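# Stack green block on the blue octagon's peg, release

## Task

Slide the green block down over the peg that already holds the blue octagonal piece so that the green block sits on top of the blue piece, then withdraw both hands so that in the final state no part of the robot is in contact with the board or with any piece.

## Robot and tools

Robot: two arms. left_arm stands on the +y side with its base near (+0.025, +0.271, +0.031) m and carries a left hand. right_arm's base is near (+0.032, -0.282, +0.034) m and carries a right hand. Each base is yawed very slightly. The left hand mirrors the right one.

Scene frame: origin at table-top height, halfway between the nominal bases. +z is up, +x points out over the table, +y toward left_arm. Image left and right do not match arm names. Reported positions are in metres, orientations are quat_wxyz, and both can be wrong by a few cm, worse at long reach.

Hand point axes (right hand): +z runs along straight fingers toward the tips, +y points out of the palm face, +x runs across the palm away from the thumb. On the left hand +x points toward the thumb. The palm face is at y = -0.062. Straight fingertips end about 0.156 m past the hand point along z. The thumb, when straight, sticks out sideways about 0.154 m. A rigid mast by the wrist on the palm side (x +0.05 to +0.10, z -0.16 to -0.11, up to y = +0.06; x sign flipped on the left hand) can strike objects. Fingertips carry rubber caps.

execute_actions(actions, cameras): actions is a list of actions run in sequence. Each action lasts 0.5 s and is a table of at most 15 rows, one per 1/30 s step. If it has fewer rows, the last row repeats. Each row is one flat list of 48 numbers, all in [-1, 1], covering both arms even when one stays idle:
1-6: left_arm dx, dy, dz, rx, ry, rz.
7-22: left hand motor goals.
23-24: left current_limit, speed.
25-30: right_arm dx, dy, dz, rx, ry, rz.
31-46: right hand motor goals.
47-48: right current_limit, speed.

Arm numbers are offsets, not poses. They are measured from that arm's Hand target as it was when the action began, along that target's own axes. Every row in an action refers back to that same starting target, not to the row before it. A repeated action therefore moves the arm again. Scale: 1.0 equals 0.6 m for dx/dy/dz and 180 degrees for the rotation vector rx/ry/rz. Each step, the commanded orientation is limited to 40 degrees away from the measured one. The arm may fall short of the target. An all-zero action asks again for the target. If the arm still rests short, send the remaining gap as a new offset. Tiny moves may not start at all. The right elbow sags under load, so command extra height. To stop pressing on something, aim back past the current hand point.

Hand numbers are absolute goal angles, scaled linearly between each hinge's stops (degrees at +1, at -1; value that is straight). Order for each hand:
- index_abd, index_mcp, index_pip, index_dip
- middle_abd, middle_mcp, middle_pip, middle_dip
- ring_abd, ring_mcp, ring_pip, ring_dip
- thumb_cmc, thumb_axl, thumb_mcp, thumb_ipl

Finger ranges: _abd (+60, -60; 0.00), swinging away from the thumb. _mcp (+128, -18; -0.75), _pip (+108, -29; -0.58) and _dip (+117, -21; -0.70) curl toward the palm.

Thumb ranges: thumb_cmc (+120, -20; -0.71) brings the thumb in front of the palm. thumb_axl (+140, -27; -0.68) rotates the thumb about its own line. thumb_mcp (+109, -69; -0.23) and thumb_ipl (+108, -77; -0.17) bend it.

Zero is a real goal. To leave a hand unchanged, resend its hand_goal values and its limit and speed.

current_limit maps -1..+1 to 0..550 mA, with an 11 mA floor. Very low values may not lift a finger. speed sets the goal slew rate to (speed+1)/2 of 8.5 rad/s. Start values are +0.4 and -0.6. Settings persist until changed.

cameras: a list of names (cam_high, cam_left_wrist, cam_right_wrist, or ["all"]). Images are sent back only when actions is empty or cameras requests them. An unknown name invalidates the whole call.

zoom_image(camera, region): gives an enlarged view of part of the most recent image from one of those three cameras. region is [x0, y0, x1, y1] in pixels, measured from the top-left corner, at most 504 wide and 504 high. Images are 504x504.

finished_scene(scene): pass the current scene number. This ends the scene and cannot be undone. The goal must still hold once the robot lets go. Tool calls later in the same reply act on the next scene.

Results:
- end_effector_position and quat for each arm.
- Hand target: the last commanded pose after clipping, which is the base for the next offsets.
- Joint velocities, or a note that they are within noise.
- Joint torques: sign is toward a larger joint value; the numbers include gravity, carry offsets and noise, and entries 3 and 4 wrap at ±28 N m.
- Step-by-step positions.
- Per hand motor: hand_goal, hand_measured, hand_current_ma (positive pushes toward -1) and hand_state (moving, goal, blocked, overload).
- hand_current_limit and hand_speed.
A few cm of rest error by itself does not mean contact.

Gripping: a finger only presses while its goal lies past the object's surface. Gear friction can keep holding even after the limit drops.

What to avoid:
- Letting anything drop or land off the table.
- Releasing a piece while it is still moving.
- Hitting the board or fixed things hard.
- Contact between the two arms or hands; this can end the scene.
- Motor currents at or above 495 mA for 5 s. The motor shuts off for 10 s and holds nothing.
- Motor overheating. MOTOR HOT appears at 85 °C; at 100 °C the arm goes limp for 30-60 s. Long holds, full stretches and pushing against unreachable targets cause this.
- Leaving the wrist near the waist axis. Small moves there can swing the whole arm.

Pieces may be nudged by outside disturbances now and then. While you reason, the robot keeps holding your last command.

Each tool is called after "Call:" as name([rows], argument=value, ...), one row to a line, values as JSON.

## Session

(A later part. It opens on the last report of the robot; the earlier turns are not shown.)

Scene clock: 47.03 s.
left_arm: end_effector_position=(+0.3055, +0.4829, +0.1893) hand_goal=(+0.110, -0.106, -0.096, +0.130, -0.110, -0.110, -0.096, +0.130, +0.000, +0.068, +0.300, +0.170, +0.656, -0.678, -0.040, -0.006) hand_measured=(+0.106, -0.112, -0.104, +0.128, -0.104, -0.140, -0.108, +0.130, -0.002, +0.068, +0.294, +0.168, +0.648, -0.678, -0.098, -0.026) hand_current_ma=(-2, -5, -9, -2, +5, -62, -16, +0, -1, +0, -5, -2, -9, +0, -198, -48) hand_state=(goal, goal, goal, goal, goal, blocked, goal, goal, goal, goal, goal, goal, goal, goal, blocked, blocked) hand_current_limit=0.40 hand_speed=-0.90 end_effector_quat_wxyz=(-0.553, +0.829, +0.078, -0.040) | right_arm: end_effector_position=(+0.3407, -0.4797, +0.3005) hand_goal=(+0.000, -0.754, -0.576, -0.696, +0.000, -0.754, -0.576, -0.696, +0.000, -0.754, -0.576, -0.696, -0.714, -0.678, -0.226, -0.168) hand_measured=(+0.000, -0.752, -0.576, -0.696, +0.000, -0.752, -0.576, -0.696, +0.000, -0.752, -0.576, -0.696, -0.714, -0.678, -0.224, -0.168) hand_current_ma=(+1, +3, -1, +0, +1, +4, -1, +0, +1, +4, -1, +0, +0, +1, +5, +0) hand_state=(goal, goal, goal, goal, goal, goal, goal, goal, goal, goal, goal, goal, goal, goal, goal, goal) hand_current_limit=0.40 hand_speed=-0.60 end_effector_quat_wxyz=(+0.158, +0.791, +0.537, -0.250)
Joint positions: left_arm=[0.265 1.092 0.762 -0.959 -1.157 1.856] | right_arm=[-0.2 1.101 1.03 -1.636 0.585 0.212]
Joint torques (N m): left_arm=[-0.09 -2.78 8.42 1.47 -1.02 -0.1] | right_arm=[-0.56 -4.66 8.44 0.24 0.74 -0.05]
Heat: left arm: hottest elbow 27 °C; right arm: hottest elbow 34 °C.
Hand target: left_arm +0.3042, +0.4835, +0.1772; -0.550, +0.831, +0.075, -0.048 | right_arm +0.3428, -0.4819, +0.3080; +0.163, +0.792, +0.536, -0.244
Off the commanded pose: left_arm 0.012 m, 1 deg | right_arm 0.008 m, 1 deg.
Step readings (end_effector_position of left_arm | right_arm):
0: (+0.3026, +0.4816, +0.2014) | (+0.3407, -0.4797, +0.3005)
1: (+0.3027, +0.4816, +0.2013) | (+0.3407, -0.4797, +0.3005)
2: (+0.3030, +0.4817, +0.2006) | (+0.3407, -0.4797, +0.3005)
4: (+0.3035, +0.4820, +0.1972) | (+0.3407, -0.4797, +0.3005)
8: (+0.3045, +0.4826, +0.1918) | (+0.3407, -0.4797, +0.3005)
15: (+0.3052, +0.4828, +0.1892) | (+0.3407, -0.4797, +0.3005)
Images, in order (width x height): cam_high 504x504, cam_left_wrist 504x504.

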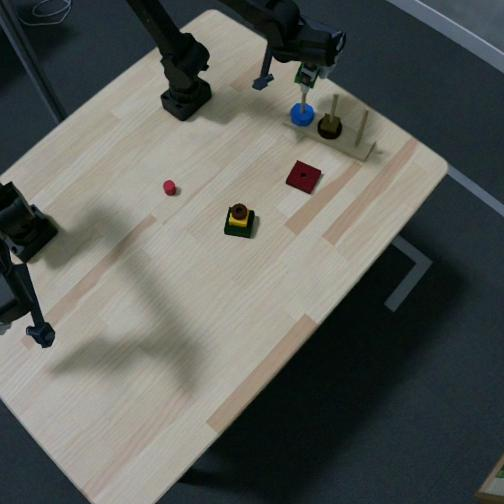

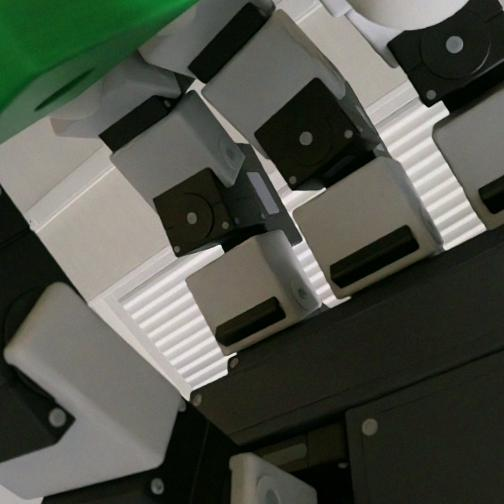

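Call:
execute_actions([
  [[0,-0.0921,-0.0391,0,0,0,0.11,-0.105,-0.095,0.13,-0.11,-0.11,-0.095,0.13,0,0.068,0.3,0.17,0.657,-0.678,-0.04,-0.005,0.4,-0.9,0,0,0,0,0,0,0,-0.754,-0.576,-0.696,0,-0.754,-0.576,-0.696,0,-0.754,-0.576,-0.696,-0.714,-0.678,-0.226,-0.168,0.4,-0.6]],
], cameras=["cam_high","cam_left_wrist"])

Call:
zoom_image(camera="cam_high", region=[280, 40, 340, 100])

Scene clock: 49.00 s.
left_arm: end_effector_position=(+0.2939, +0.4789, +0.2196) hand_goal=(+0.110, -0.106, -0.096, +0.130, -0.110, -0.110, -0.096, +0.130, +0.000, +0.068, +0.300, +0.170, +0.656, -0.678, -0.040, -0.006) hand_measured=(+0.106, -0.110, -0.104, +0.128, -0.104, -0.140, -0.110, +0.126, -0.002, +0.068, +0.294, +0.168, +0.640, -0.680, -0.094, -0.026) hand_current_ma=(-2, -5, -8, -2, +6, -62, -18, -3, -1, +0, -5, -2, -24, -2, -179, -48) hand_state=(goal, goal, goal, goal, goal, blocked, goal, goal, goal, goal, goal, goal, goal, goal, blocked, blocked) hand_current_limit=0.40 hand_speed=-0.90 end_effector_quat_wxyz=(-0.547, +0.832, +0.062, -0.060) | right_arm: end_effector_position=(+0.3407, -0.4797, +0.3005) hand_goal=(+0.000, -0.754, -0.576, -0.696, +0.000, -0.754, -0.576, -0.696, +0.000, -0.754, -0.576, -0.696, -0.714, -0.678, -0.226, -0.168) hand_measured=(+0.000, -0.752, -0.576, -0.696, +0.000, -0.752, -0.576, -0.696, +0.000, -0.752, -0.576, -0.696, -0.714, -0.678, -0.224, -0.168) hand_current_ma=(+1, +3, -1, +0, +1, +4, -1, +0, +1, +4, -1, +0, +0, +1, +5, +0) hand_state=(goal, goal, goal, goal, goal, goal, goal, goal, goal, goal, goal, goal, goal, goal, goal, goal) hand_current_limit=0.40 hand_speed=-0.60 end_effector_quat_wxyz=(+0.158, +0.791, +0.537, -0.250)
Joint positions: left_arm=[0.265 1.057 0.829 -1.106 -1.154 1.864] | right_arm=[-0.2 1.101 1.03 -1.636 0.585 0.212]
Joint torques (N m): left_arm=[-0.15 -3.84 13.55 0.38 -1.16 -0.12] | right_arm=[-1.03 -4.48 8.66 0.12 0.76 -0.01]
Heat: left arm: hottest elbow 27 °C; right arm: hottest elbow 34 °C.
Hand target: left_arm +0.3041, +0.4836, +0.2373; -0.550, +0.831, +0.076, -0.048 | right_arm +0.3428, -0.4819, +0.3080; +0.163, +0.792, +0.536, -0.244
Off the commanded pose: left_arm 0.021 m, 2 deg | right_arm 0.008 m, 1 deg.
Step readings (end_effector_position of left_arm | right_arm):
0: (+0.3055, +0.4829, +0.1893) | (+0.3407, -0.4797, +0.3005)
1: (+0.3055, +0.4829, +0.1893) | (+0.3407, -0.4797, +0.3005)
2: (+0.3047, +0.4827, +0.1893) | (+0.3407, -0.4797, +0.3005)
4: (+0.3004, +0.4810, +0.1910) | (+0.3407, -0.4797, +0.3005)
8: (+0.2941, +0.4789, +0.2028) | (+0.3407, -0.4797, +0.3005)
15: (+0.2961, +0.4796, +0.2200) | (+0.3407, -0.4797, +0.3005)
Images, in order (width x height): cam_high 504x504, cam_left_wrist 504x504.

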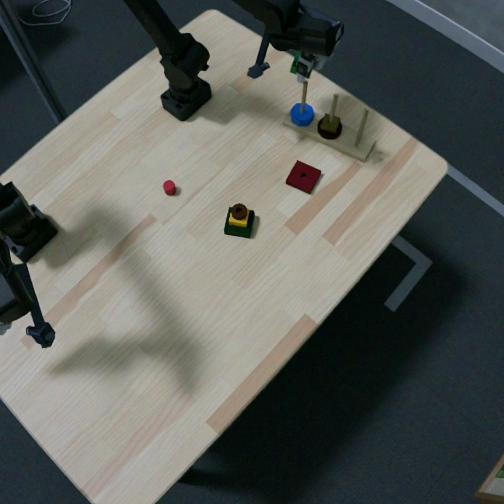

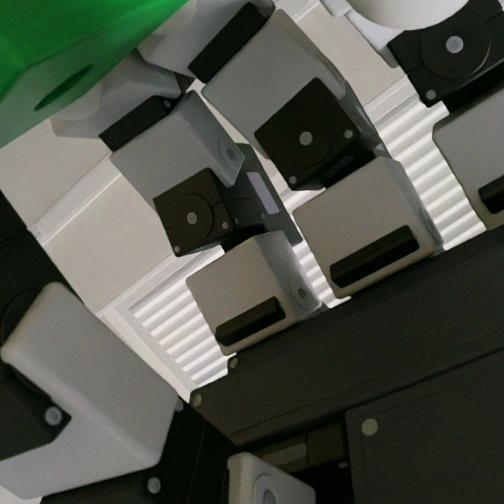

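Scaled by 8.400 from the camera's 504x504 image, which has a finer 720x720 frame.

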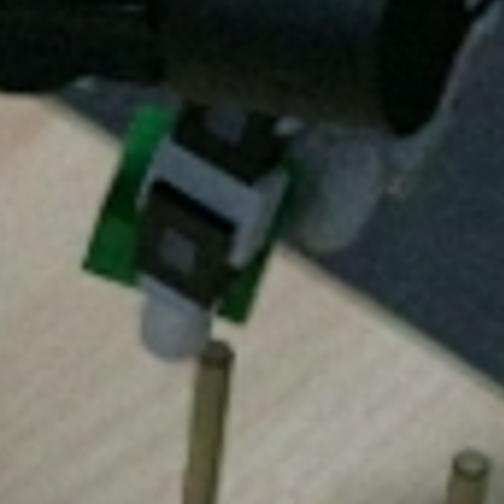

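Call:
execute_actions([
  [[-0.0033,0.0404,-0.0951,0,0.0426,0.0181,0.11,-0.105,-0.095,0.13,-0.11,-0.11,-0.095,0.13,0,0.068,0.3,0.17,0.657,-0.678,-0.04,-0.005,0.4,-0.9,0,0,0,0,0,0,0,-0.754,-0.576,-0.696,0,-0.754,-0.576,-0.696,0,-0.754,-0.576,-0.696,-0.714,-0.678,-0.226,-0.168,0.4,-0.6]],
  [[0.0116,0.0861,-0.0750,0,0.0426,0.0181,0.11,-0.105,-0.095,0.13,-0.11,-0.11,-0.095,0.13,0,0.068,0.3,0.17,0.657,-0.678,-0.04,-0.005,0.4,-0.9,0,0,0,0,0,0,0,-0.754,-0.576,-0.696,0,-0.754,-0.576,-0.696,0,-0.754,-0.576,-0.696,-0.714,-0.678,-0.226,-0.168,0.4,-0.6]],
  [[0.0265,0.1310,-0.0528,0,0.0426,0.0181,0.11,-0.105,-0.095,0.13,-0.11,-0.11,-0.095,0.13,0,0.068,0.3,0.17,0.657,-0.678,-0.04,-0.005,0.4,-0.9,0,0,0,0,0,0,0,-0.754,-0.576,-0.696,0,-0.754,-0.576,-0.696,0,-0.754,-0.576,-0.696,-0.714,-0.678,-0.226,-0.168,0.4,-0.6]],
], cameras=["cam_high"])

Call:
zoom_image(camera="cam_high", region=[220, 80, 340, 200])

Scene clock: 52.40 s.
left_arm: end_effector_position=(+0.3257, +0.3043, +0.1461) hand_goal=(+0.110, -0.106, -0.096, +0.130, -0.110, -0.110, -0.096, +0.130, +0.000, +0.068, +0.300, +0.170, +0.656, -0.678, -0.040, -0.006) hand_measured=(+0.106, -0.110, -0.104, +0.128, -0.102, -0.142, -0.110, +0.126, -0.002, +0.068, +0.294, +0.168, +0.640, -0.680, -0.092, -0.026) hand_current_ma=(-2, -3, -8, -2, +7, -63, -21, -3, -1, +0, -5, -2, -24, -2, -170, -48) hand_state=(goal, goal, goal, goal, goal, blocked, goal, goal, goal, goal, goal, goal, goal, goal, blocked, blocked) hand_current_limit=0.40 hand_speed=-0.90 end_effector_quat_wxyz=(-0.546, +0.828, -0.107, +0.067) | right_arm: end_effector_position=(+0.3407, -0.4797, +0.3005) hand_goal=(+0.000, -0.754, -0.576, -0.696, +0.000, -0.754, -0.576, -0.696, +0.000, -0.754, -0.576, -0.696, -0.714, -0.678, -0.226, -0.168) hand_measured=(+0.000, -0.752, -0.576, -0.696, +0.000, -0.752, -0.576, -0.696, +0.000, -0.752, -0.576, -0.696, -0.714, -0.678, -0.224, -0.168) hand_current_ma=(+1, +3, -1, +0, +1, +4, -1, +0, +1, +4, -1, +0, +0, +1, +5, +0) hand_state=(goal, goal, goal, goal, goal, goal, goal, goal, goal, goal, goal, goal, goal, goal, goal, goal) hand_current_limit=0.40 hand_speed=-0.60 end_effector_quat_wxyz=(+0.158, +0.791, +0.537, -0.250)
Joint positions: left_arm=[-0.346 1.159 0.697 -1.276 -1.16 1.396] | right_arm=[-0.2 1.101 1.03 -1.636 0.585 0.212]
Joint torques (N m): left_arm=[-1.44 -3.19 9.57 -0.03 -1.3 -0.19] | right_arm=[-0.67 -4.84 8.64 0.12 0.75 0.02]
Heat: left arm: hottest elbow 27 °C; right arm: hottest elbow 34 °C.
Hand target: left_arm +0.3316, +0.2996, +0.1474; -0.547, +0.827, -0.106, +0.072 | right_arm +0.3428, -0.4819, +0.3080; +0.163, +0.792, +0.536, -0.244
Off the commanded pose: left_arm 0.008 m, 1 deg | right_arm 0.008 m, 1 deg.
Step readings (end_effector_position of left_arm | right_arm):
0: (+0.2939, +0.4789, +0.2196) | (+0.3407, -0.4797, +0.3005)
1: (+0.2938, +0.4787, +0.2196) | (+0.3407, -0.4797, +0.3005)
2: (+0.2944, +0.4765, +0.2197) | (+0.3407, -0.4797, +0.3005)
4: (+0.2975, +0.4656, +0.2216) | (+0.3407, -0.4797, +0.3005)
8: (+0.3078, +0.4356, +0.2285) | (+0.3407, -0.4797, +0.3005)
15: (+0.3043, +0.4253, +0.2294) | (+0.3407, -0.4797, +0.3005)
16: (+0.3044, +0.4245, +0.2294) | (+0.3407, -0.4797, +0.3005)
17: (+0.3054, +0.4224, +0.2294) | (+0.3407, -0.4797, +0.3005)
19: (+0.3121, +0.4076, +0.2265) | (+0.3407, -0.4797, +0.3005)
23: (+0.3189, +0.3733, +0.2148) | (+0.3407, -0.4797, +0.3005)
30: (+0.3186, +0.3648, +0.2086) | (+0.3407, -0.4797, +0.3005)
31: (+0.3188, +0.3640, +0.2076) | (+0.3407, -0.4797, +0.3005)
32: (+0.3192, +0.3620, +0.2055) | (+0.3407, -0.4797, +0.3005)
34: (+0.3208, +0.3467, +0.1942) | (+0.3407, -0.4797, +0.3005)
38: (+0.3171, +0.3143, +0.1630) | (+0.3407, -0.4797, +0.3005)
45: (+0.3223, +0.3053, +0.1460) | (+0.3407, -0.4797, +0.3005)
Images, in order (width x height): cam_high 504x504.

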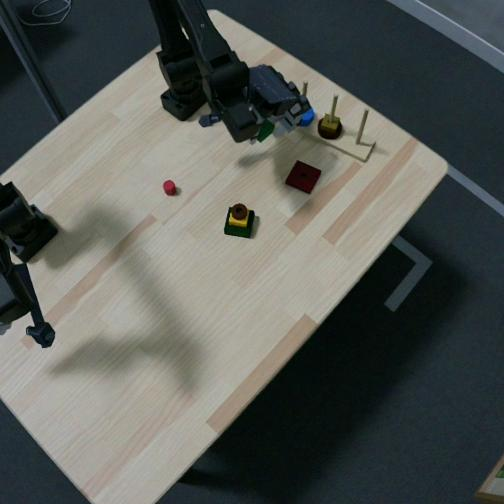

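Scaled by 4.200 from the camera's 504x504 image, which has a finer 720x720 frame.

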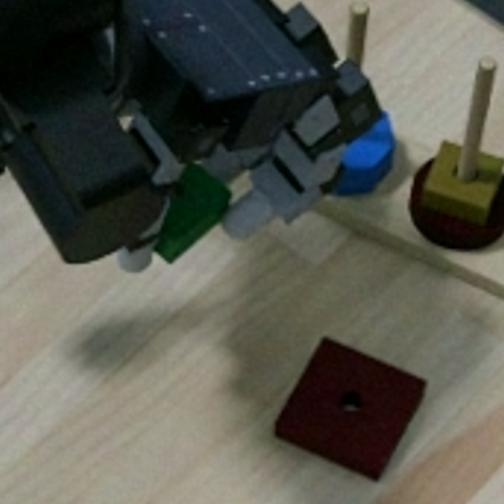

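Call:
execute_actions([
  [[0,0.0690,0.0293,0,0,0,0.11,-0.105,-0.095,0.13,-0.11,-0.11,-0.095,0.13,0,0.068,0.3,0.17,0.657,-0.678,-0.04,-0.005,0.4,-0.9,0,0,0,0,0,0,0,-0.754,-0.576,-0.696,0,-0.754,-0.576,-0.696,0,-0.754,-0.576,-0.696,-0.714,-0.678,-0.226,-0.168,0.4,-0.6]],
  [[0,0.0614,0.026,0,0,0,0.11,-0.105,-0.095,0.13,-0.11,-0.11,-0.095,0.13,0,0.068,0.3,0.17,0.657,-0.678,-0.04,-0.005,0.4,-0.9,0,0,0,0,0,0,0,-0.754,-0.576,-0.696,0,-0.754,-0.576,-0.696,0,-0.754,-0.576,-0.696,-0.714,-0.678,-0.226,-0.168,0.4,-0.6]],
], cameras=["cam_high"])

Call:
zoom_image(camera="cam_high", region=[220, 100, 320, 200])

Scene clock: 53.93 s.
left_arm: end_effector_position=(+0.3306, +0.3021, +0.0656) hand_goal=(+0.110, -0.106, -0.096, +0.130, -0.110, -0.110, -0.096, +0.130, +0.000, +0.068, +0.300, +0.170, +0.656, -0.678, -0.040, -0.006) hand_measured=(+0.106, -0.110, -0.104, +0.128, -0.102, -0.142, -0.110, +0.126, -0.002, +0.068, +0.294, +0.168, +0.640, -0.680, -0.092, -0.026) hand_current_ma=(-2, -3, -8, -2, +7, -63, -21, -3, -1, +0, -5, -2, -25, -2, -170, -48) hand_state=(goal, goal, goal, goal, goal, blocked, goal, goal, goal, goal, goal, goal, goal, goal, blocked, blocked) hand_current_limit=0.40 hand_speed=-0.90 end_effector_quat_wxyz=(-0.548, +0.827, -0.102, +0.071) | right_arm: end_effector_position=(+0.3407, -0.4797, +0.3005) hand_goal=(+0.000, -0.754, -0.576, -0.696, +0.000, -0.754, -0.576, -0.696, +0.000, -0.754, -0.576, -0.696, -0.714, -0.678, -0.226, -0.168) hand_measured=(+0.000, -0.752, -0.576, -0.696, +0.000, -0.752, -0.576, -0.696, +0.000, -0.752, -0.576, -0.696, -0.714, -0.678, -0.224, -0.168) hand_current_ma=(+1, +3, -1, +0, +1, +4, -1, +0, +1, +4, -1, +0, +0, +1, +5, +0) hand_state=(goal, goal, goal, goal, goal, goal, goal, goal, goal, goal, goal, goal, goal, goal, goal, goal) hand_current_limit=0.40 hand_speed=-0.60 end_effector_quat_wxyz=(+0.158, +0.791, +0.537, -0.250)
Joint positions: left_arm=[-0.351 1.34 0.585 -0.996 -1.164 1.369] | right_arm=[-0.2 1.101 1.03 -1.636 0.585 0.212]
Joint torques (N m): left_arm=[-1.08 -4.42 6.9 0.51 -1.19 -0.05] | right_arm=[-1.85 -4.25 8.77 0.12 0.76 -0.08]
Heat: left arm: hottest elbow 27 °C; right arm: hottest elbow 35 °C.
Hand target: left_arm +0.3317, +0.2995, +0.0623; -0.548, +0.827, -0.106, +0.072 | right_arm +0.3428, -0.4819, +0.3080; +0.163, +0.792, +0.536, -0.244
Off the commanded pose: left_arm 0.004 m, 0 deg | right_arm 0.008 m, 1 deg.
Step readings (end_effector_position of left_arm | right_arm):
0: (+0.3257, +0.3043, +0.1461) | (+0.3407, -0.4797, +0.3005)
1: (+0.3259, +0.3042, +0.1460) | (+0.3407, -0.4797, +0.3005)
2: (+0.3270, +0.3038, +0.1451) | (+0.3407, -0.4797, +0.3005)
4: (+0.3293, +0.3032, +0.1381) | (+0.3407, -0.4797, +0.3005)
8: (+0.3261, +0.3036, +0.1157) | (+0.3407, -0.4797, +0.3005)
15: (+0.3276, +0.3032, +0.1051) | (+0.3407, -0.4797, +0.3005)
16: (+0.3285, +0.3028, +0.1049) | (+0.3407, -0.4797, +0.3005)
17: (+0.3301, +0.3023, +0.1037) | (+0.3407, -0.4797, +0.3005)
19: (+0.3314, +0.3018, +0.0963) | (+0.3407, -0.4797, +0.3005)
23: (+0.3274, +0.3032, +0.0754) | (+0.3407, -0.4797, +0.3005)
30: (+0.3287, +0.3027, +0.0656) | (+0.3407, -0.4797, +0.3005)
Images, in order (width x height): cam_high 504x504.

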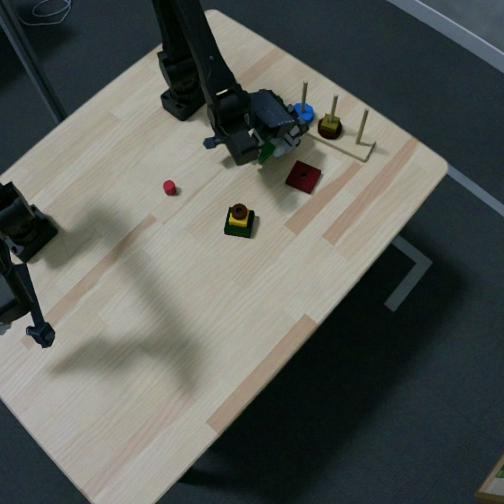

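Scaled by 5.040 from the camera's 504x504 image, which has a finer 720x720 frame.

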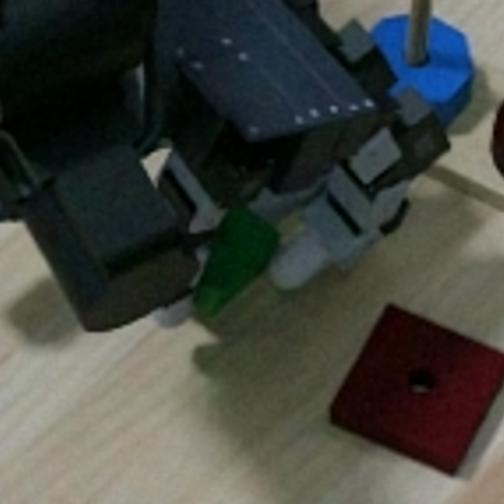

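Call:
execute_actions([
  [[0,0.0245,0.0104,0,0,0,0.11,-0.105,-0.095,0.13,-0.11,-0.11,-0.095,0.13,0,0.068,0.3,0.17,0.657,-0.678,-0.04,-0.005,0.4,-0.9,0,0,0,0,0,0,0,-0.754,-0.576,-0.696,0,-0.754,-0.576,-0.696,0,-0.754,-0.576,-0.696,-0.714,-0.678,-0.226,-0.168,0.4,-0.6]],
  [[0,0.0169,0.0072,0,0,0,0.11,-0.105,-0.095,0.13,-0.11,-0.11,-0.095,0.13,0,0.068,0.3,0.17,0.657,-0.678,-0.04,-0.005,0.4,-0.9,0,0,0,0,0,0,0,-0.754,-0.576,-0.696,0,-0.754,-0.576,-0.696,0,-0.754,-0.576,-0.696,-0.714,-0.678,-0.226,-0.168,0.4,-0.6]],
], cameras=["cam_high","cam_left_wrist"])

Call:
zoom_image(camera="cam_high", region=[220, 100, 320, 200])

Scene clock: 55.33 s.
left_arm: end_effector_position=(+0.3334, +0.3011, +0.0402) hand_goal=(+0.110, -0.106, -0.096, +0.130, -0.110, -0.110, -0.096, +0.130, +0.000, +0.068, +0.300, +0.170, +0.656, -0.678, -0.040, -0.006) hand_measured=(+0.106, -0.110, -0.104, +0.128, -0.102, -0.142, -0.110, +0.126, -0.002, +0.068, +0.294, +0.168, +0.640, -0.680, -0.092, -0.026) hand_current_ma=(-2, -3, -7, -2, +7, -63, -21, -3, -1, +0, -5, -2, -25, -2, -170, -48) hand_state=(goal, goal, goal, goal, goal, blocked, goal, goal, goal, goal, goal, goal, goal, goal, blocked, blocked) hand_current_limit=0.40 hand_speed=-0.90 end_effector_quat_wxyz=(-0.547, +0.828, -0.100, +0.074) | right_arm: end_effector_position=(+0.3407, -0.4797, +0.3005) hand_goal=(+0.000, -0.754, -0.576, -0.696, +0.000, -0.754, -0.576, -0.696, +0.000, -0.754, -0.576, -0.696, -0.714, -0.678, -0.226, -0.168) hand_measured=(+0.000, -0.752, -0.576, -0.696, +0.000, -0.752, -0.576, -0.696, +0.000, -0.752, -0.576, -0.696, -0.714, -0.678, -0.224, -0.168) hand_current_ma=(+1, +3, -1, +0, +1, +4, -1, +0, +1, +4, -1, +0, +0, +1, +5, +0) hand_state=(goal, goal, goal, goal, goal, goal, goal, goal, goal, goal, goal, goal, goal, goal, goal, goal) hand_current_limit=0.40 hand_speed=-0.60 end_effector_quat_wxyz=(+0.158, +0.791, +0.537, -0.250)
Joint positions: left_arm=[-0.351 1.414 0.561 -0.891 -1.164 1.369] | right_arm=[-0.2 1.101 1.03 -1.636 0.585 0.212]
Joint torques (N m): left_arm=[-1.08 -4.72 5.9 0.57 -1.19 -0.03] | right_arm=[-0.5 -4.6 8.44 0.06 0.81 -0.02]
Heat: left arm: hottest elbow 27 °C; right arm: hottest elbow 35 °C.
Hand target: left_arm +0.3319, +0.2995, +0.0354; -0.548, +0.827, -0.106, +0.072 | right_arm +0.3428, -0.4819, +0.3080; +0.163, +0.792, +0.536, -0.244
Off the commanded pose: left_arm 0.005 m, 1 deg | right_arm 0.008 m, 1 deg.
Step readings (end_effector_position of left_arm | right_arm):
0: (+0.3307, +0.3021, +0.0656) | (+0.3407, -0.4797, +0.3005)
1: (+0.3309, +0.3020, +0.0656) | (+0.3407, -0.4797, +0.3005)
2: (+0.3319, +0.3017, +0.0653) | (+0.3407, -0.4797, +0.3005)
4: (+0.3333, +0.3012, +0.0626) | (+0.3407, -0.4797, +0.3005)
8: (+0.3326, +0.3014, +0.0544) | (+0.3407, -0.4797, +0.3005)
15: (+0.3323, +0.3015, +0.0509) | (+0.3407, -0.4797, +0.3005)
16: (+0.3326, +0.3014, +0.0509) | (+0.3407, -0.4797, +0.3005)
17: (+0.3331, +0.3012, +0.0506) | (+0.3407, -0.4797, +0.3005)
19: (+0.3342, +0.3009, +0.0485) | (+0.3407, -0.4797, +0.3005)
23: (+0.3334, +0.3011, +0.0426) | (+0.3407, -0.4797, +0.3005)
30: (+0.3331, +0.3012, +0.0402) | (+0.3407, -0.4797, +0.3005)
Images, in order (width x height): cam_high 504x504, cam_left_wrist 504x504.

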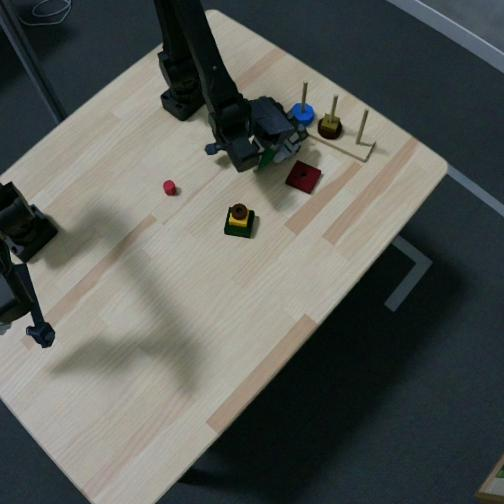

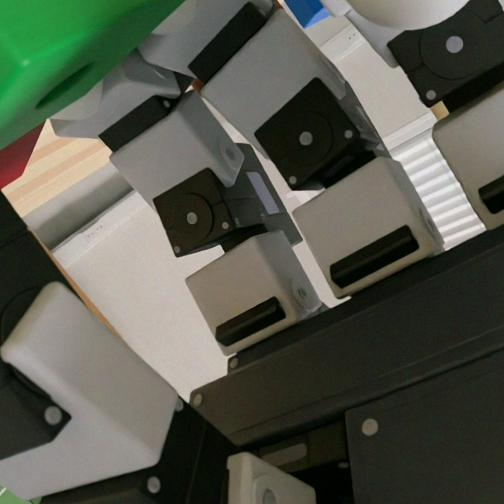

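Scaled by 5.040 from the camera's 504x504 image, which has a finer 720x720 frame.

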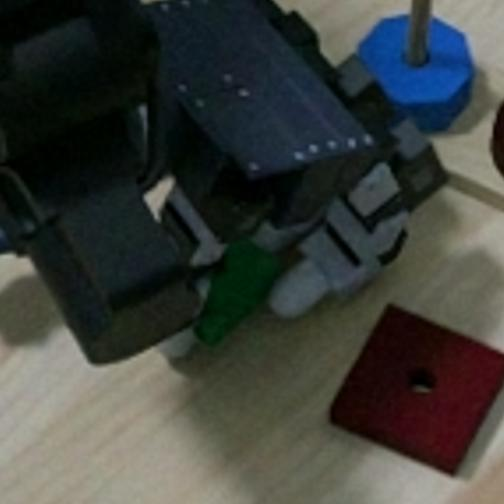

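Call:
execute_actions([
  [[0,0.0153,0.0065,0,0,0,0.11,-0.105,-0.095,0.13,-0.11,-0.11,-0.095,0.13,0,0.068,0.3,0.17,0.657,-0.678,-0.04,-0.005,0.4,-0.9,0,0,0,0,0,0,0,-0.754,-0.576,-0.696,0,-0.754,-0.576,-0.696,0,-0.754,-0.576,-0.696,-0.714,-0.678,-0.226,-0.168,0.4,-0.6]],
], cameras=["cam_high","cam_left_wrist"])

Call:
zoom_image(camera="cam_high", region=[245, 130, 295, 180])

Scene clock: 56.23 s.
left_arm: end_effector_position=(+0.3357, +0.3011, +0.0341) hand_goal=(+0.110, -0.106, -0.096, +0.130, -0.110, -0.110, -0.096, +0.130, +0.000, +0.068, +0.300, +0.170, +0.656, -0.678, -0.040, -0.006) hand_measured=(+0.106, -0.106, -0.100, +0.128, -0.098, -0.142, -0.104, +0.138, -0.002, +0.068, +0.294, +0.168, +0.634, -0.682, -0.092, -0.026) hand_current_ma=(-2, +0, -3, -2, +12, -63, -8, +10, -1, +0, -5, -2, -38, -4, -170, -48) hand_state=(goal, goal, goal, goal, goal, blocked, goal, goal, goal, goal, goal, goal, blocked, goal, blocked, blocked) hand_current_limit=0.40 hand_speed=-0.90 end_effector_quat_wxyz=(-0.549, +0.827, -0.098, +0.077) | right_arm: end_effector_position=(+0.3407, -0.4797, +0.3005) hand_goal=(+0.000, -0.754, -0.576, -0.696, +0.000, -0.754, -0.576, -0.696, +0.000, -0.754, -0.576, -0.696, -0.714, -0.678, -0.226, -0.168) hand_measured=(+0.000, -0.752, -0.576, -0.696, +0.000, -0.752, -0.576, -0.696, +0.000, -0.752, -0.576, -0.696, -0.714, -0.678, -0.224, -0.168) hand_current_ma=(+1, +3, -1, +0, +1, +4, -1, +0, +1, +4, -1, +0, +0, +1, +5, +0) hand_state=(goal, goal, goal, goal, goal, goal, goal, goal, goal, goal, goal, goal, goal, goal, goal, goal) hand_current_limit=0.40 hand_speed=-0.60 end_effector_quat_wxyz=(+0.158, +0.791, +0.537, -0.250)
Joint positions: left_arm=[-0.351 1.435 0.556 -0.859 -1.169 1.369] | right_arm=[-0.2 1.101 1.03 -1.636 0.585 0.212]
Joint torques (N m): left_arm=[-1.03 -4.19 5.35 0.84 -0.96 -0.03] | right_arm=[-0.5 -4.95 8.54 0.28 0.76 -0.01]
Heat: left arm: hottest elbow 27 °C; right arm: hottest elbow 35 °C.
Hand target: left_arm +0.3318, +0.2995, +0.0254; -0.548, +0.827, -0.106, +0.072 | right_arm +0.3428, -0.4819, +0.3080; +0.163, +0.792, +0.536, -0.244
Off the commanded pose: left_arm 0.010 m, 1 deg | right_arm 0.008 m, 1 deg.
Step readings (end_effector_position of left_arm | right_arm):
0: (+0.3334, +0.3011, +0.0402) | (+0.3407, -0.4797, +0.3005)
1: (+0.3335, +0.3011, +0.0402) | (+0.3407, -0.4797, +0.3005)
2: (+0.3339, +0.3010, +0.0399) | (+0.3407, -0.4797, +0.3005)
4: (+0.3347, +0.3007, +0.0378) | (+0.3407, -0.4797, +0.3005)
8: (+0.3351, +0.3012, +0.0341) | (+0.3407, -0.4797, +0.3005)
15: (+0.3357, +0.3011, +0.0341) | (+0.3407, -0.4797, +0.3005)
Images, in order (width x height): cam_high 504x504, cam_left_wrist 504x504.

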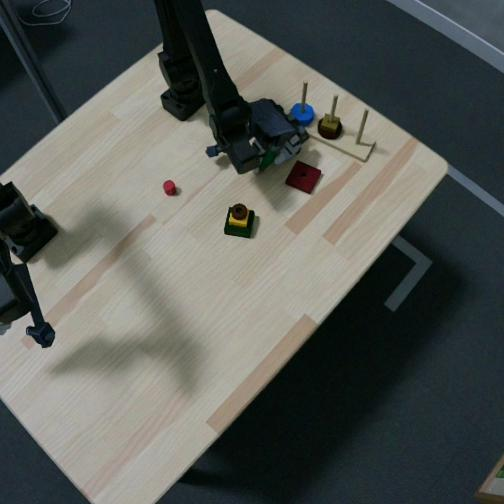

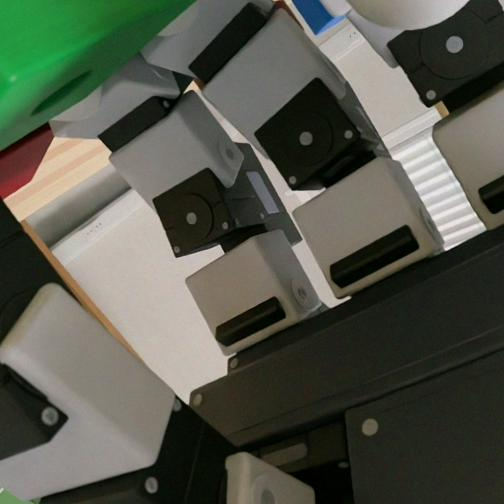

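Scaled by 10.080 from the camera's 504x504 image, which has a finer 720x720 frame.

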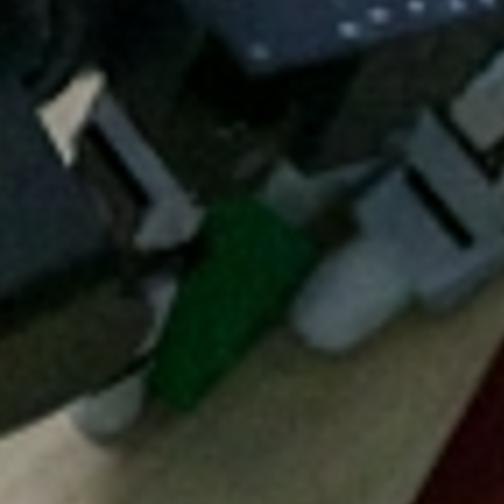

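Call:
execute_actions([
  [[0,0,0,0,0,0,0.11,-0.13,-0.095,0.13,-0.11,-0.15,-0.095,0.13,0,0.068,0.3,0.17,0.657,-0.678,-0.10,-0.005,0.4,-0.95,0,0,0,0,0,0,0,-0.754,-0.576,-0.696,0,-0.754,-0.576,-0.696,0,-0.754,-0.576,-0.696,-0.714,-0.678,-0.226,-0.168,0.4,-0.6]],
  [[0,0,0,0,0,0,0.11,-0.17,-0.095,0.13,-0.11,-0.17,-0.095,0.13,0,0.068,0.3,0.17,0.657,-0.678,-0.13,-0.005,0.4,-0.95,0,0,0,0,0,0,0,-0.754,-0.576,-0.696,0,-0.754,-0.576,-0.696,0,-0.754,-0.576,-0.696,-0.714,-0.678,-0.226,-0.168,0.4,-0.6]],
  [[0,0,0,0,0,0,0.11,-0.342,-0.095,0.13,-0.11,-0.342,-0.095,0.13,0,0.068,0.3,0.17,0.657,-0.678,-0.226,-0.005,0.4,-0.9,0,0,0,0,0,0,0,-0.754,-0.576,-0.696,0,-0.754,-0.576,-0.696,0,-0.754,-0.576,-0.696,-0.714,-0.678,-0.226,-0.168,0.4,-0.6]],
], cameras=["cam_high","cam_left_wrist"])

Call:
zoom_image(camera="cam_high", region=[245, 130, 295, 180])

Scene clock: 58.40 s.
left_arm: end_effector_position=(+0.3365, +0.3001, +0.0337) hand_goal=(+0.110, -0.342, -0.096, +0.130, -0.110, -0.342, -0.096, +0.130, +0.000, +0.068, +0.300, +0.170, +0.656, -0.678, -0.226, -0.006) hand_measured=(+0.110, -0.266, -0.068, +0.146, -0.108, -0.266, -0.066, +0.156, -0.002, +0.068, +0.294, +0.168, +0.652, -0.680, -0.222, -0.008) hand_current_ma=(+0, +220, +49, +23, +1, +224, +58, +45, -1, +0, -5, -2, -3, -2, +6, -2) hand_state=(goal, blocked, blocked, goal, goal, blocked, blocked, blocked, goal, goal, goal, goal, goal, goal, goal, goal) hand_current_limit=0.40 hand_speed=-0.90 end_effector_quat_wxyz=(-0.548, +0.827, -0.099, +0.079) | right_arm: end_effector_position=(+0.3407, -0.4797, +0.3005) hand_goal=(+0.000, -0.754, -0.576, -0.696, +0.000, -0.754, -0.576, -0.696, +0.000, -0.754, -0.576, -0.696, -0.714, -0.678, -0.226, -0.168) hand_measured=(+0.000, -0.752, -0.576, -0.696, +0.000, -0.752, -0.576, -0.696, +0.000, -0.752, -0.576, -0.696, -0.714, -0.678, -0.224, -0.168) hand_current_ma=(+1, +3, -1, +0, +1, +4, -1, +0, +1, +4, -1, +0, +0, +1, +5, +0) hand_state=(goal, goal, goal, goal, goal, goal, goal, goal, goal, goal, goal, goal, goal, goal, goal, goal) hand_current_limit=0.40 hand_speed=-0.60 end_effector_quat_wxyz=(+0.158, +0.791, +0.537, -0.250)
Joint positions: left_arm=[-0.354 1.436 0.556 -0.854 -1.168 1.369] | right_arm=[-0.2 1.101 1.03 -1.636 0.585 0.212]
Joint torques (N m): left_arm=[-0.85 -4.31 5.29 0.65 -1.01 -0.03] | right_arm=[-1.2 -4.13 8.53 0.13 0.78 -0.02]
Heat: left arm: hottest elbow 27 °C; right arm: hottest elbow 35 °C.
Hand target: left_arm +0.3318, +0.2996, +0.0254; -0.547, +0.827, -0.106, +0.072 | right_arm +0.3428, -0.4819, +0.3080; +0.163, +0.792, +0.536, -0.244
Off the commanded pose: left_arm 0.010 m, 1 deg | right_arm 0.008 m, 1 deg.
Step readings (end_effector_position of left_arm | right_arm):
0: (+0.3357, +0.3011, +0.0341) | (+0.3407, -0.4797, +0.3005)
1: (+0.3357, +0.3011, +0.0341) | (+0.3407, -0.4797, +0.3005)
2: (+0.3357, +0.3011, +0.0341) | (+0.3407, -0.4797, +0.3005)
4: (+0.3358, +0.3011, +0.0341) | (+0.3407, -0.4797, +0.3005)
8: (+0.3358, +0.3011, +0.0339) | (+0.3407, -0.4797, +0.3005)
15: (+0.3357, +0.3011, +0.0338) | (+0.3407, -0.4797, +0.3005)
16: (+0.3357, +0.3011, +0.0338) | (+0.3407, -0.4797, +0.3005)
17: (+0.3357, +0.3011, +0.0338) | (+0.3407, -0.4797, +0.3005)
19: (+0.3357, +0.3011, +0.0338) | (+0.3407, -0.4797, +0.3005)
23: (+0.3357, +0.3011, +0.0338) | (+0.3407, -0.4797, +0.3005)
30: (+0.3357, +0.3011, +0.0338) | (+0.3407, -0.4797, +0.3005)
31: (+0.3357, +0.3011, +0.0338) | (+0.3407, -0.4797, +0.3005)
32: (+0.3357, +0.3011, +0.0338) | (+0.3407, -0.4797, +0.3005)
34: (+0.3357, +0.3011, +0.0337) | (+0.3407, -0.4797, +0.3005)
38: (+0.3360, +0.3008, +0.0337) | (+0.3407, -0.4797, +0.3005)
45: (+0.3364, +0.3004, +0.0337) | (+0.3407, -0.4797, +0.3005)
Images, in order (width x height): cam_high 504x504, cam_left_wrist 504x504.

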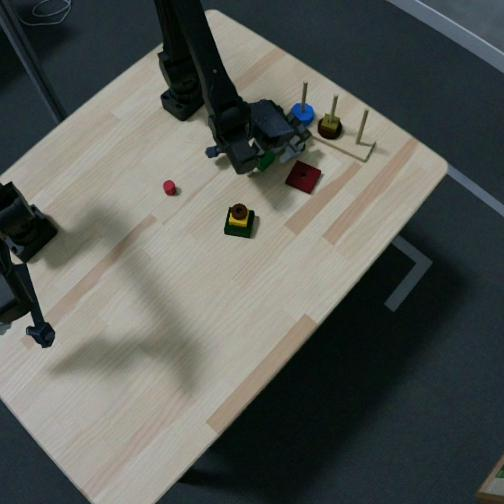

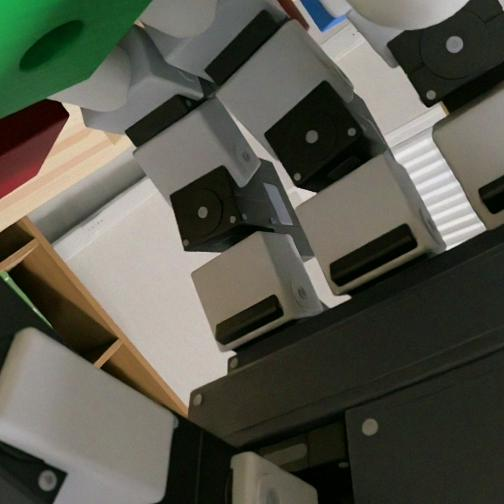

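Scaled by 10.080 from the camera's 504x504 image, which has a finer 720x720 frame.

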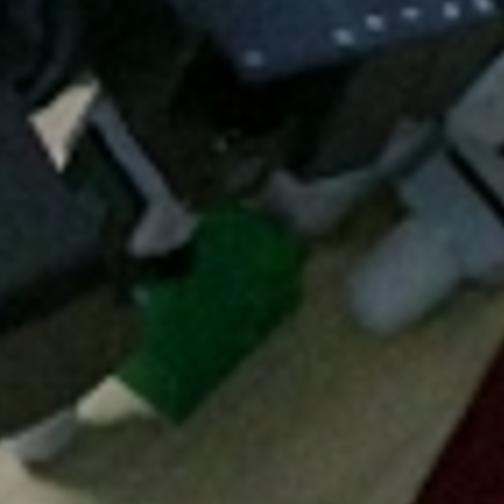

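Call:
execute_actions([
  [[0,-0.0998,-0.0424,0,0,0,0.11,-0.342,-0.095,0.13,-0.11,-0.342,-0.095,0.13,0,0.068,0.3,0.17,0.657,-0.678,-0.226,-0.005,0.4,-0.8,0,0,0,0,0,0,0,-0.754,-0.576,-0.696,0,-0.754,-0.576,-0.696,0,-0.754,-0.576,-0.696,-0.714,-0.678,-0.226,-0.168,0.4,-0.6]],
], cameras=["cam_high","cam_left_wrist"])

Call:
zoom_image(camera="cam_high", region=[245, 130, 295, 180])

Scene clock: 59.47 s.
left_arm: end_effector_position=(+0.3191, +0.3054, +0.0820) hand_goal=(+0.110, -0.342, -0.096, +0.130, -0.110, -0.342, -0.096, +0.130, +0.000, +0.068, +0.300, +0.170, +0.656, -0.678, -0.226, -0.006) hand_measured=(+0.110, -0.328, -0.094, +0.132, -0.108, -0.330, -0.094, +0.132, -0.002, +0.068, +0.294, +0.168, +0.654, -0.680, -0.222, -0.008) hand_current_ma=(+0, +20, +2, +1, +1, +16, +2, +2, -1, +0, -5, -2, -2, -2, +5, -2) hand_state=(goal, goal, goal, goal, goal, goal, goal, goal, goal, goal, goal, goal, goal, goal, goal, goal) hand_current_limit=0.40 hand_speed=-0.80 end_effector_quat_wxyz=(-0.550, +0.825, -0.114, +0.062) | right_arm: end_effector_position=(+0.3407, -0.4797, +0.3005) hand_goal=(+0.000, -0.754, -0.576, -0.696, +0.000, -0.754, -0.576, -0.696, +0.000, -0.754, -0.576, -0.696, -0.714, -0.678, -0.226, -0.168) hand_measured=(+0.000, -0.752, -0.576, -0.696, +0.000, -0.752, -0.576, -0.696, +0.000, -0.752, -0.576, -0.696, -0.714, -0.678, -0.224, -0.168) hand_current_ma=(+1, +3, -1, +0, +1, +4, -1, +0, +1, +4, -1, +0, +0, +1, +5, +0) hand_state=(goal, goal, goal, goal, goal, goal, goal, goal, goal, goal, goal, goal, goal, goal, goal, goal) hand_current_limit=0.40 hand_speed=-0.60 end_effector_quat_wxyz=(+0.158, +0.791, +0.537, -0.250)
Joint positions: left_arm=[-0.354 1.275 0.585 -1.071 -1.166 1.39] | right_arm=[-0.2 1.101 1.03 -1.636 0.585 0.212]
Joint torques (N m): left_arm=[-0.79 -4.37 10.15 -0.43 -1.1 -0.16] | right_arm=[-0.38 -3.66 8.65 0.02 0.74 -0.06]
Heat: left arm: hottest elbow 27 °C; right arm: hottest elbow 35 °C.
Hand target: left_arm +0.3318, +0.2995, +0.0905; -0.548, +0.827, -0.106, +0.072 | right_arm +0.3428, -0.4819, +0.3080; +0.163, +0.792, +0.536, -0.244
Off the commanded pose: left_arm 0.016 m, 2 deg | right_arm 0.008 m, 1 deg.
Step readings (end_effector_position of left_arm | right_arm):
0: (+0.3365, +0.3001, +0.0337) | (+0.3407, -0.4797, +0.3005)
1: (+0.3364, +0.3001, +0.0338) | (+0.3407, -0.4797, +0.3005)
2: (+0.3351, +0.3004, +0.0352) | (+0.3407, -0.4797, +0.3005)
4: (+0.3297, +0.3020, +0.0422) | (+0.3407, -0.4797, +0.3005)
8: (+0.3231, +0.3041, +0.0665) | (+0.3407, -0.4797, +0.3005)
15: (+0.3225, +0.3042, +0.0817) | (+0.3407, -0.4797, +0.3005)
Images, in order (width x height): cam_high 504x504, cam_left_wrist 504x504.

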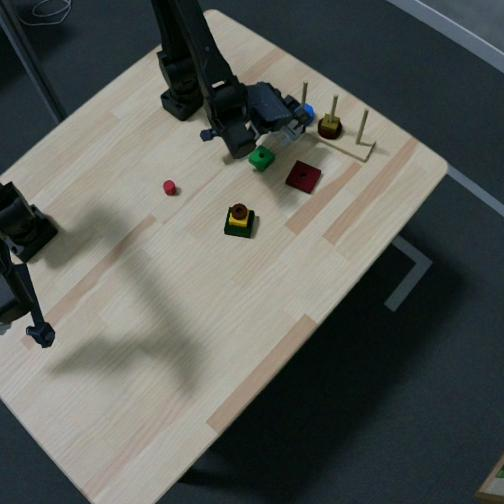

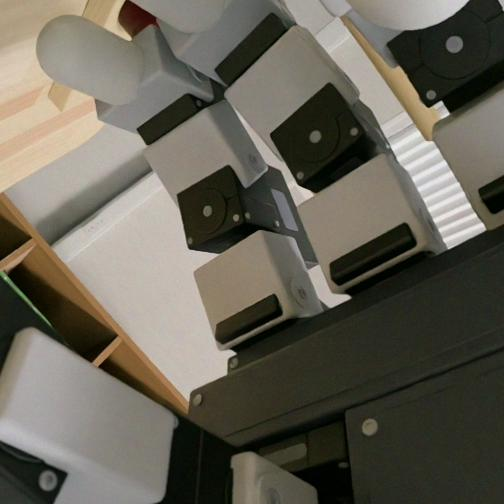

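Scaled by 10.080 from the camera's 504x504 image, which has a finer 720x720 frame.

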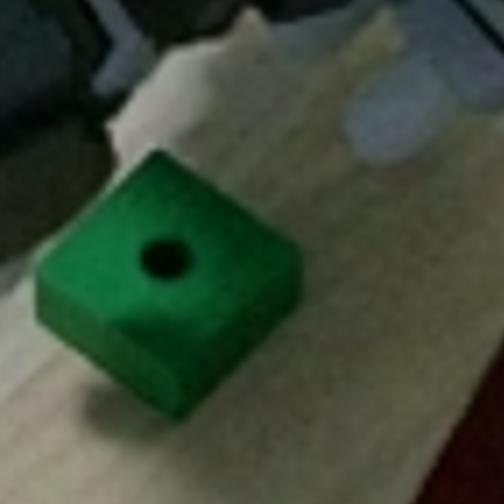

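Call:
execute_actions([
  [[-0.0345,0.0048,0.0057,0,-0.0818,-0.0348,0.11,-0.342,-0.095,0.13,-0.11,-0.342,-0.095,0.13,0,0.068,0.3,0.17,0.657,-0.678,-0.226,-0.005,0.4,-0.8,0,0,0,0,0,0,0,-0.754,-0.576,-0.696,0,-0.754,-0.576,-0.696,0,-0.754,-0.576,-0.696,-0.714,-0.678,-0.226,-0.168,0.4,-0.6]],
], cameras=["cam_high","cam_left_wrist"])

Call:
zoom_image(camera="cam_high", region=[235, 110, 305, 180])

Scene clock: 62.60 s.
left_arm: end_effector_position=(+0.3015, +0.3120, +0.0827) hand_goal=(+0.110, -0.342, -0.096, +0.130, -0.110, -0.342, -0.096, +0.130, +0.000, +0.068, +0.300, +0.170, +0.656, -0.678, -0.226, -0.006) hand_measured=(+0.110, -0.330, -0.094, +0.132, -0.108, -0.332, -0.094, +0.132, -0.002, +0.068, +0.294, +0.168, +0.654, -0.680, -0.222, -0.008) hand_current_ma=(+0, +17, +2, +1, +1, +13, +2, +2, -1, +0, -5, -2, -2, -2, +5, -2) hand_state=(goal, goal, goal, goal, goal, goal, goal, goal, goal, goal, goal, goal, goal, goal, goal, goal) hand_current_limit=0.40 hand_speed=-0.80 end_effector_quat_wxyz=(-0.548, +0.837, -0.001, -0.005) | right_arm: end_effector_position=(+0.3407, -0.4797, +0.3005) hand_goal=(+0.000, -0.754, -0.576, -0.696, +0.000, -0.754, -0.576, -0.696, +0.000, -0.754, -0.576, -0.696, -0.714, -0.678, -0.226, -0.168) hand_measured=(+0.000, -0.752, -0.576, -0.696, +0.000, -0.752, -0.576, -0.696, +0.000, -0.752, -0.576, -0.696, -0.714, -0.678, -0.224, -0.168) hand_current_ma=(+1, +3, -1, +0, +1, +4, -1, +0, +1, +4, -1, +0, +0, +1, +5, +0) hand_state=(goal, goal, goal, goal, goal, goal, goal, goal, goal, goal, goal, goal, goal, goal, goal, goal) hand_current_limit=0.40 hand_speed=-0.60 end_effector_quat_wxyz=(+0.158, +0.791, +0.537, -0.250)
Joint positions: left_arm=[-0.34 1.415 0.679 -1.467 -1.052 0.881] | right_arm=[-0.2 1.101 1.03 -1.636 0.585 0.212]
Joint torques (N m): left_arm=[-0.91 -4.48 8.85 -1.48 -0.8 -0.2] | right_arm=[-0.15 -4.66 8.49 -0.03 0.75 0.01]
Heat: left arm: hottest elbow 27 °C; right arm: hottest elbow 35 °C.
Hand target: left_arm +0.3122, +0.3067, +0.0864; -0.552, +0.834, +0.010, -0.005 | right_arm +0.3428, -0.4819, +0.3080; +0.163, +0.792, +0.536, -0.244
Off the commanded pose: left_arm 0.013 m, 1 deg | right_arm 0.008 m, 1 deg.
Step readings (end_effector_position of left_arm | right_arm):
0: (+0.3191, +0.3054, +0.0820) | (+0.3407, -0.4797, +0.3005)
1: (+0.3187, +0.3052, +0.0818) | (+0.3407, -0.4797, +0.3005)
2: (+0.3160, +0.3037, +0.0811) | (+0.3407, -0.4797, +0.3005)
4: (+0.3084, +0.3026, +0.0808) | (+0.3407, -0.4797, +0.3005)
8: (+0.2968, +0.3072, +0.0810) | (+0.3407, -0.4797, +0.3005)
15: (+0.2966, +0.3098, +0.0797) | (+0.3407, -0.4797, +0.3005)
Images, in order (width x height): cam_high 504x504, cam_left_wrist 504x504.

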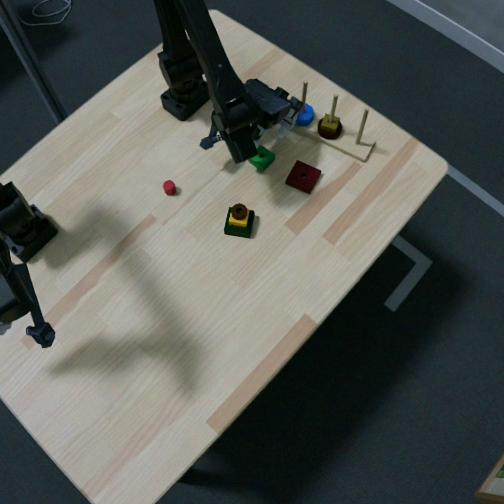

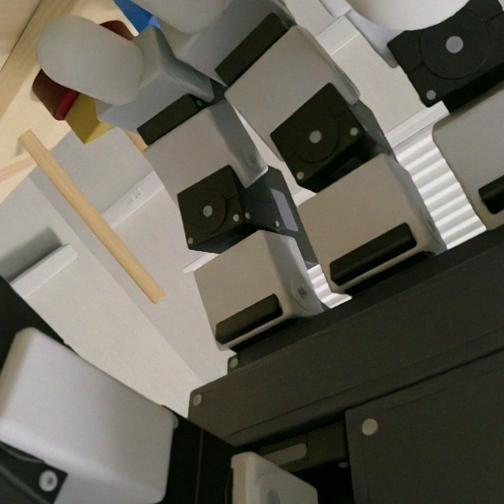

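Scaled by 7.200 from the camera's 504x504 image, which has a finer 720x720 frame.

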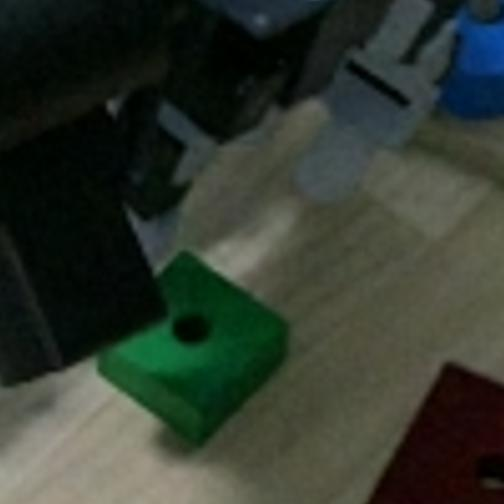

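Call:
execute_actions([
  [[-0.002,0.0828,0.0325,0,0,0,0.11,-0.342,-0.095,0.13,-0.11,-0.342,-0.095,0.13,0,0.068,0.3,0.17,0.657,-0.678,-0.226,-0.005,0.4,-0.8,0,0,0,0,0,0,0,-0.754,-0.576,-0.696,0,-0.754,-0.576,-0.696,0,-0.754,-0.576,-0.696,-0.714,-0.678,-0.226,-0.168,0.4,-0.6]],
], cameras=["cam_high","cam_left_wrist"])

Call:
zoom_image(camera="cam_high", region=[235, 110, 305, 180])

Scene clock: 63.80 s.
left_arm: end_effector_position=(+0.3093, +0.3081, +0.0376) hand_goal=(+0.110, -0.342, -0.096, +0.130, -0.110, -0.342, -0.096, +0.130, +0.000, +0.068, +0.300, +0.170, +0.656, -0.678, -0.226, -0.006) hand_measured=(+0.110, -0.330, -0.094, +0.132, -0.108, -0.332, -0.094, +0.132, -0.002, +0.068, +0.294, +0.168, +0.654, -0.680, -0.222, -0.008) hand_current_ma=(+0, +16, +2, +1, +1, +13, +2, +2, -1, +0, -5, -2, -2, -2, +5, -2) hand_state=(goal, goal, goal, goal, goal, goal, goal, goal, goal, goal, goal, goal, goal, goal, goal, goal) hand_current_limit=0.40 hand_speed=-0.80 end_effector_quat_wxyz=(-0.551, +0.834, +0.009, -0.010) | right_arm: end_effector_position=(+0.3407, -0.4797, +0.3005) hand_goal=(+0.000, -0.754, -0.576, -0.696, +0.000, -0.754, -0.576, -0.696, +0.000, -0.754, -0.576, -0.696, -0.714, -0.678, -0.226, -0.168) hand_measured=(+0.000, -0.752, -0.576, -0.696, +0.000, -0.752, -0.576, -0.696, +0.000, -0.752, -0.576, -0.696, -0.714, -0.678, -0.224, -0.168) hand_current_ma=(+1, +3, -1, +0, +1, +4, -1, +0, +1, +4, -1, +0, +0, +1, +5, +0) hand_state=(goal, goal, goal, goal, goal, goal, goal, goal, goal, goal, goal, goal, goal, goal, goal, goal) hand_current_limit=0.40 hand_speed=-0.60 end_effector_quat_wxyz=(+0.158, +0.791, +0.537, -0.250)
Joint positions: left_arm=[-0.348 1.572 0.672 -1.354 -1.042 0.822] | right_arm=[-0.2 1.101 1.03 -1.636 0.585 0.212]
Joint torques (N m): left_arm=[-1.03 -5.77 5.11 -0.42 -0.89 -0.19] | right_arm=[-1.03 -4.31 8.72 0.2 0.73 -0.04]
Heat: left arm: hottest elbow 27 °C; right arm: hottest elbow 35 °C.
Hand target: left_arm +0.3112, +0.3053, +0.0330; -0.552, +0.834, +0.010, -0.005 | right_arm +0.3428, -0.4819, +0.3080; +0.163, +0.792, +0.536, -0.244
Off the commanded pose: left_arm 0.006 m, 1 deg | right_arm 0.008 m, 1 deg.
Step readings (end_effector_position of left_arm | right_arm):
0: (+0.3015, +0.3120, +0.0827) | (+0.3407, -0.4797, +0.3005)
1: (+0.3015, +0.3120, +0.0824) | (+0.3407, -0.4797, +0.3005)
2: (+0.3018, +0.3118, +0.0811) | (+0.3407, -0.4797, +0.3005)
4: (+0.3050, +0.3104, +0.0726) | (+0.3407, -0.4797, +0.3005)
8: (+0.3073, +0.3083, +0.0496) | (+0.3407, -0.4797, +0.3005)
15: (+0.3081, +0.3083, +0.0378) | (+0.3407, -0.4797, +0.3005)
Images, in order (width x height): cam_high 504x504, cam_left_wrist 504x504.

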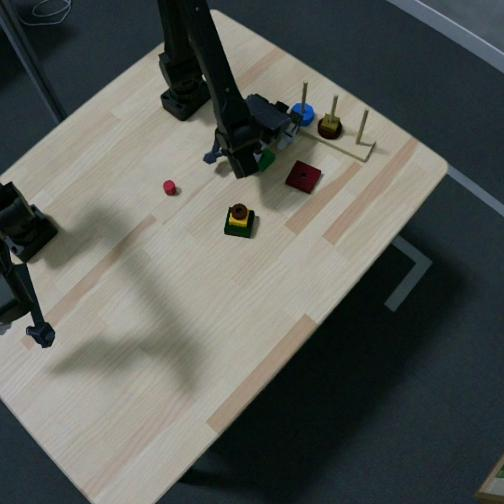

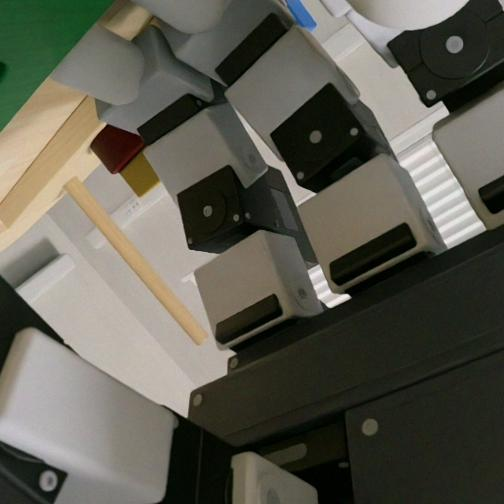

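Scaled by 7.200 from the camera's 504x504 image, which has a finer 720x720 frame.

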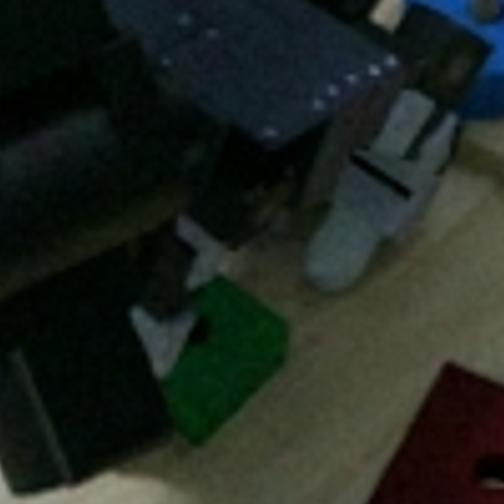

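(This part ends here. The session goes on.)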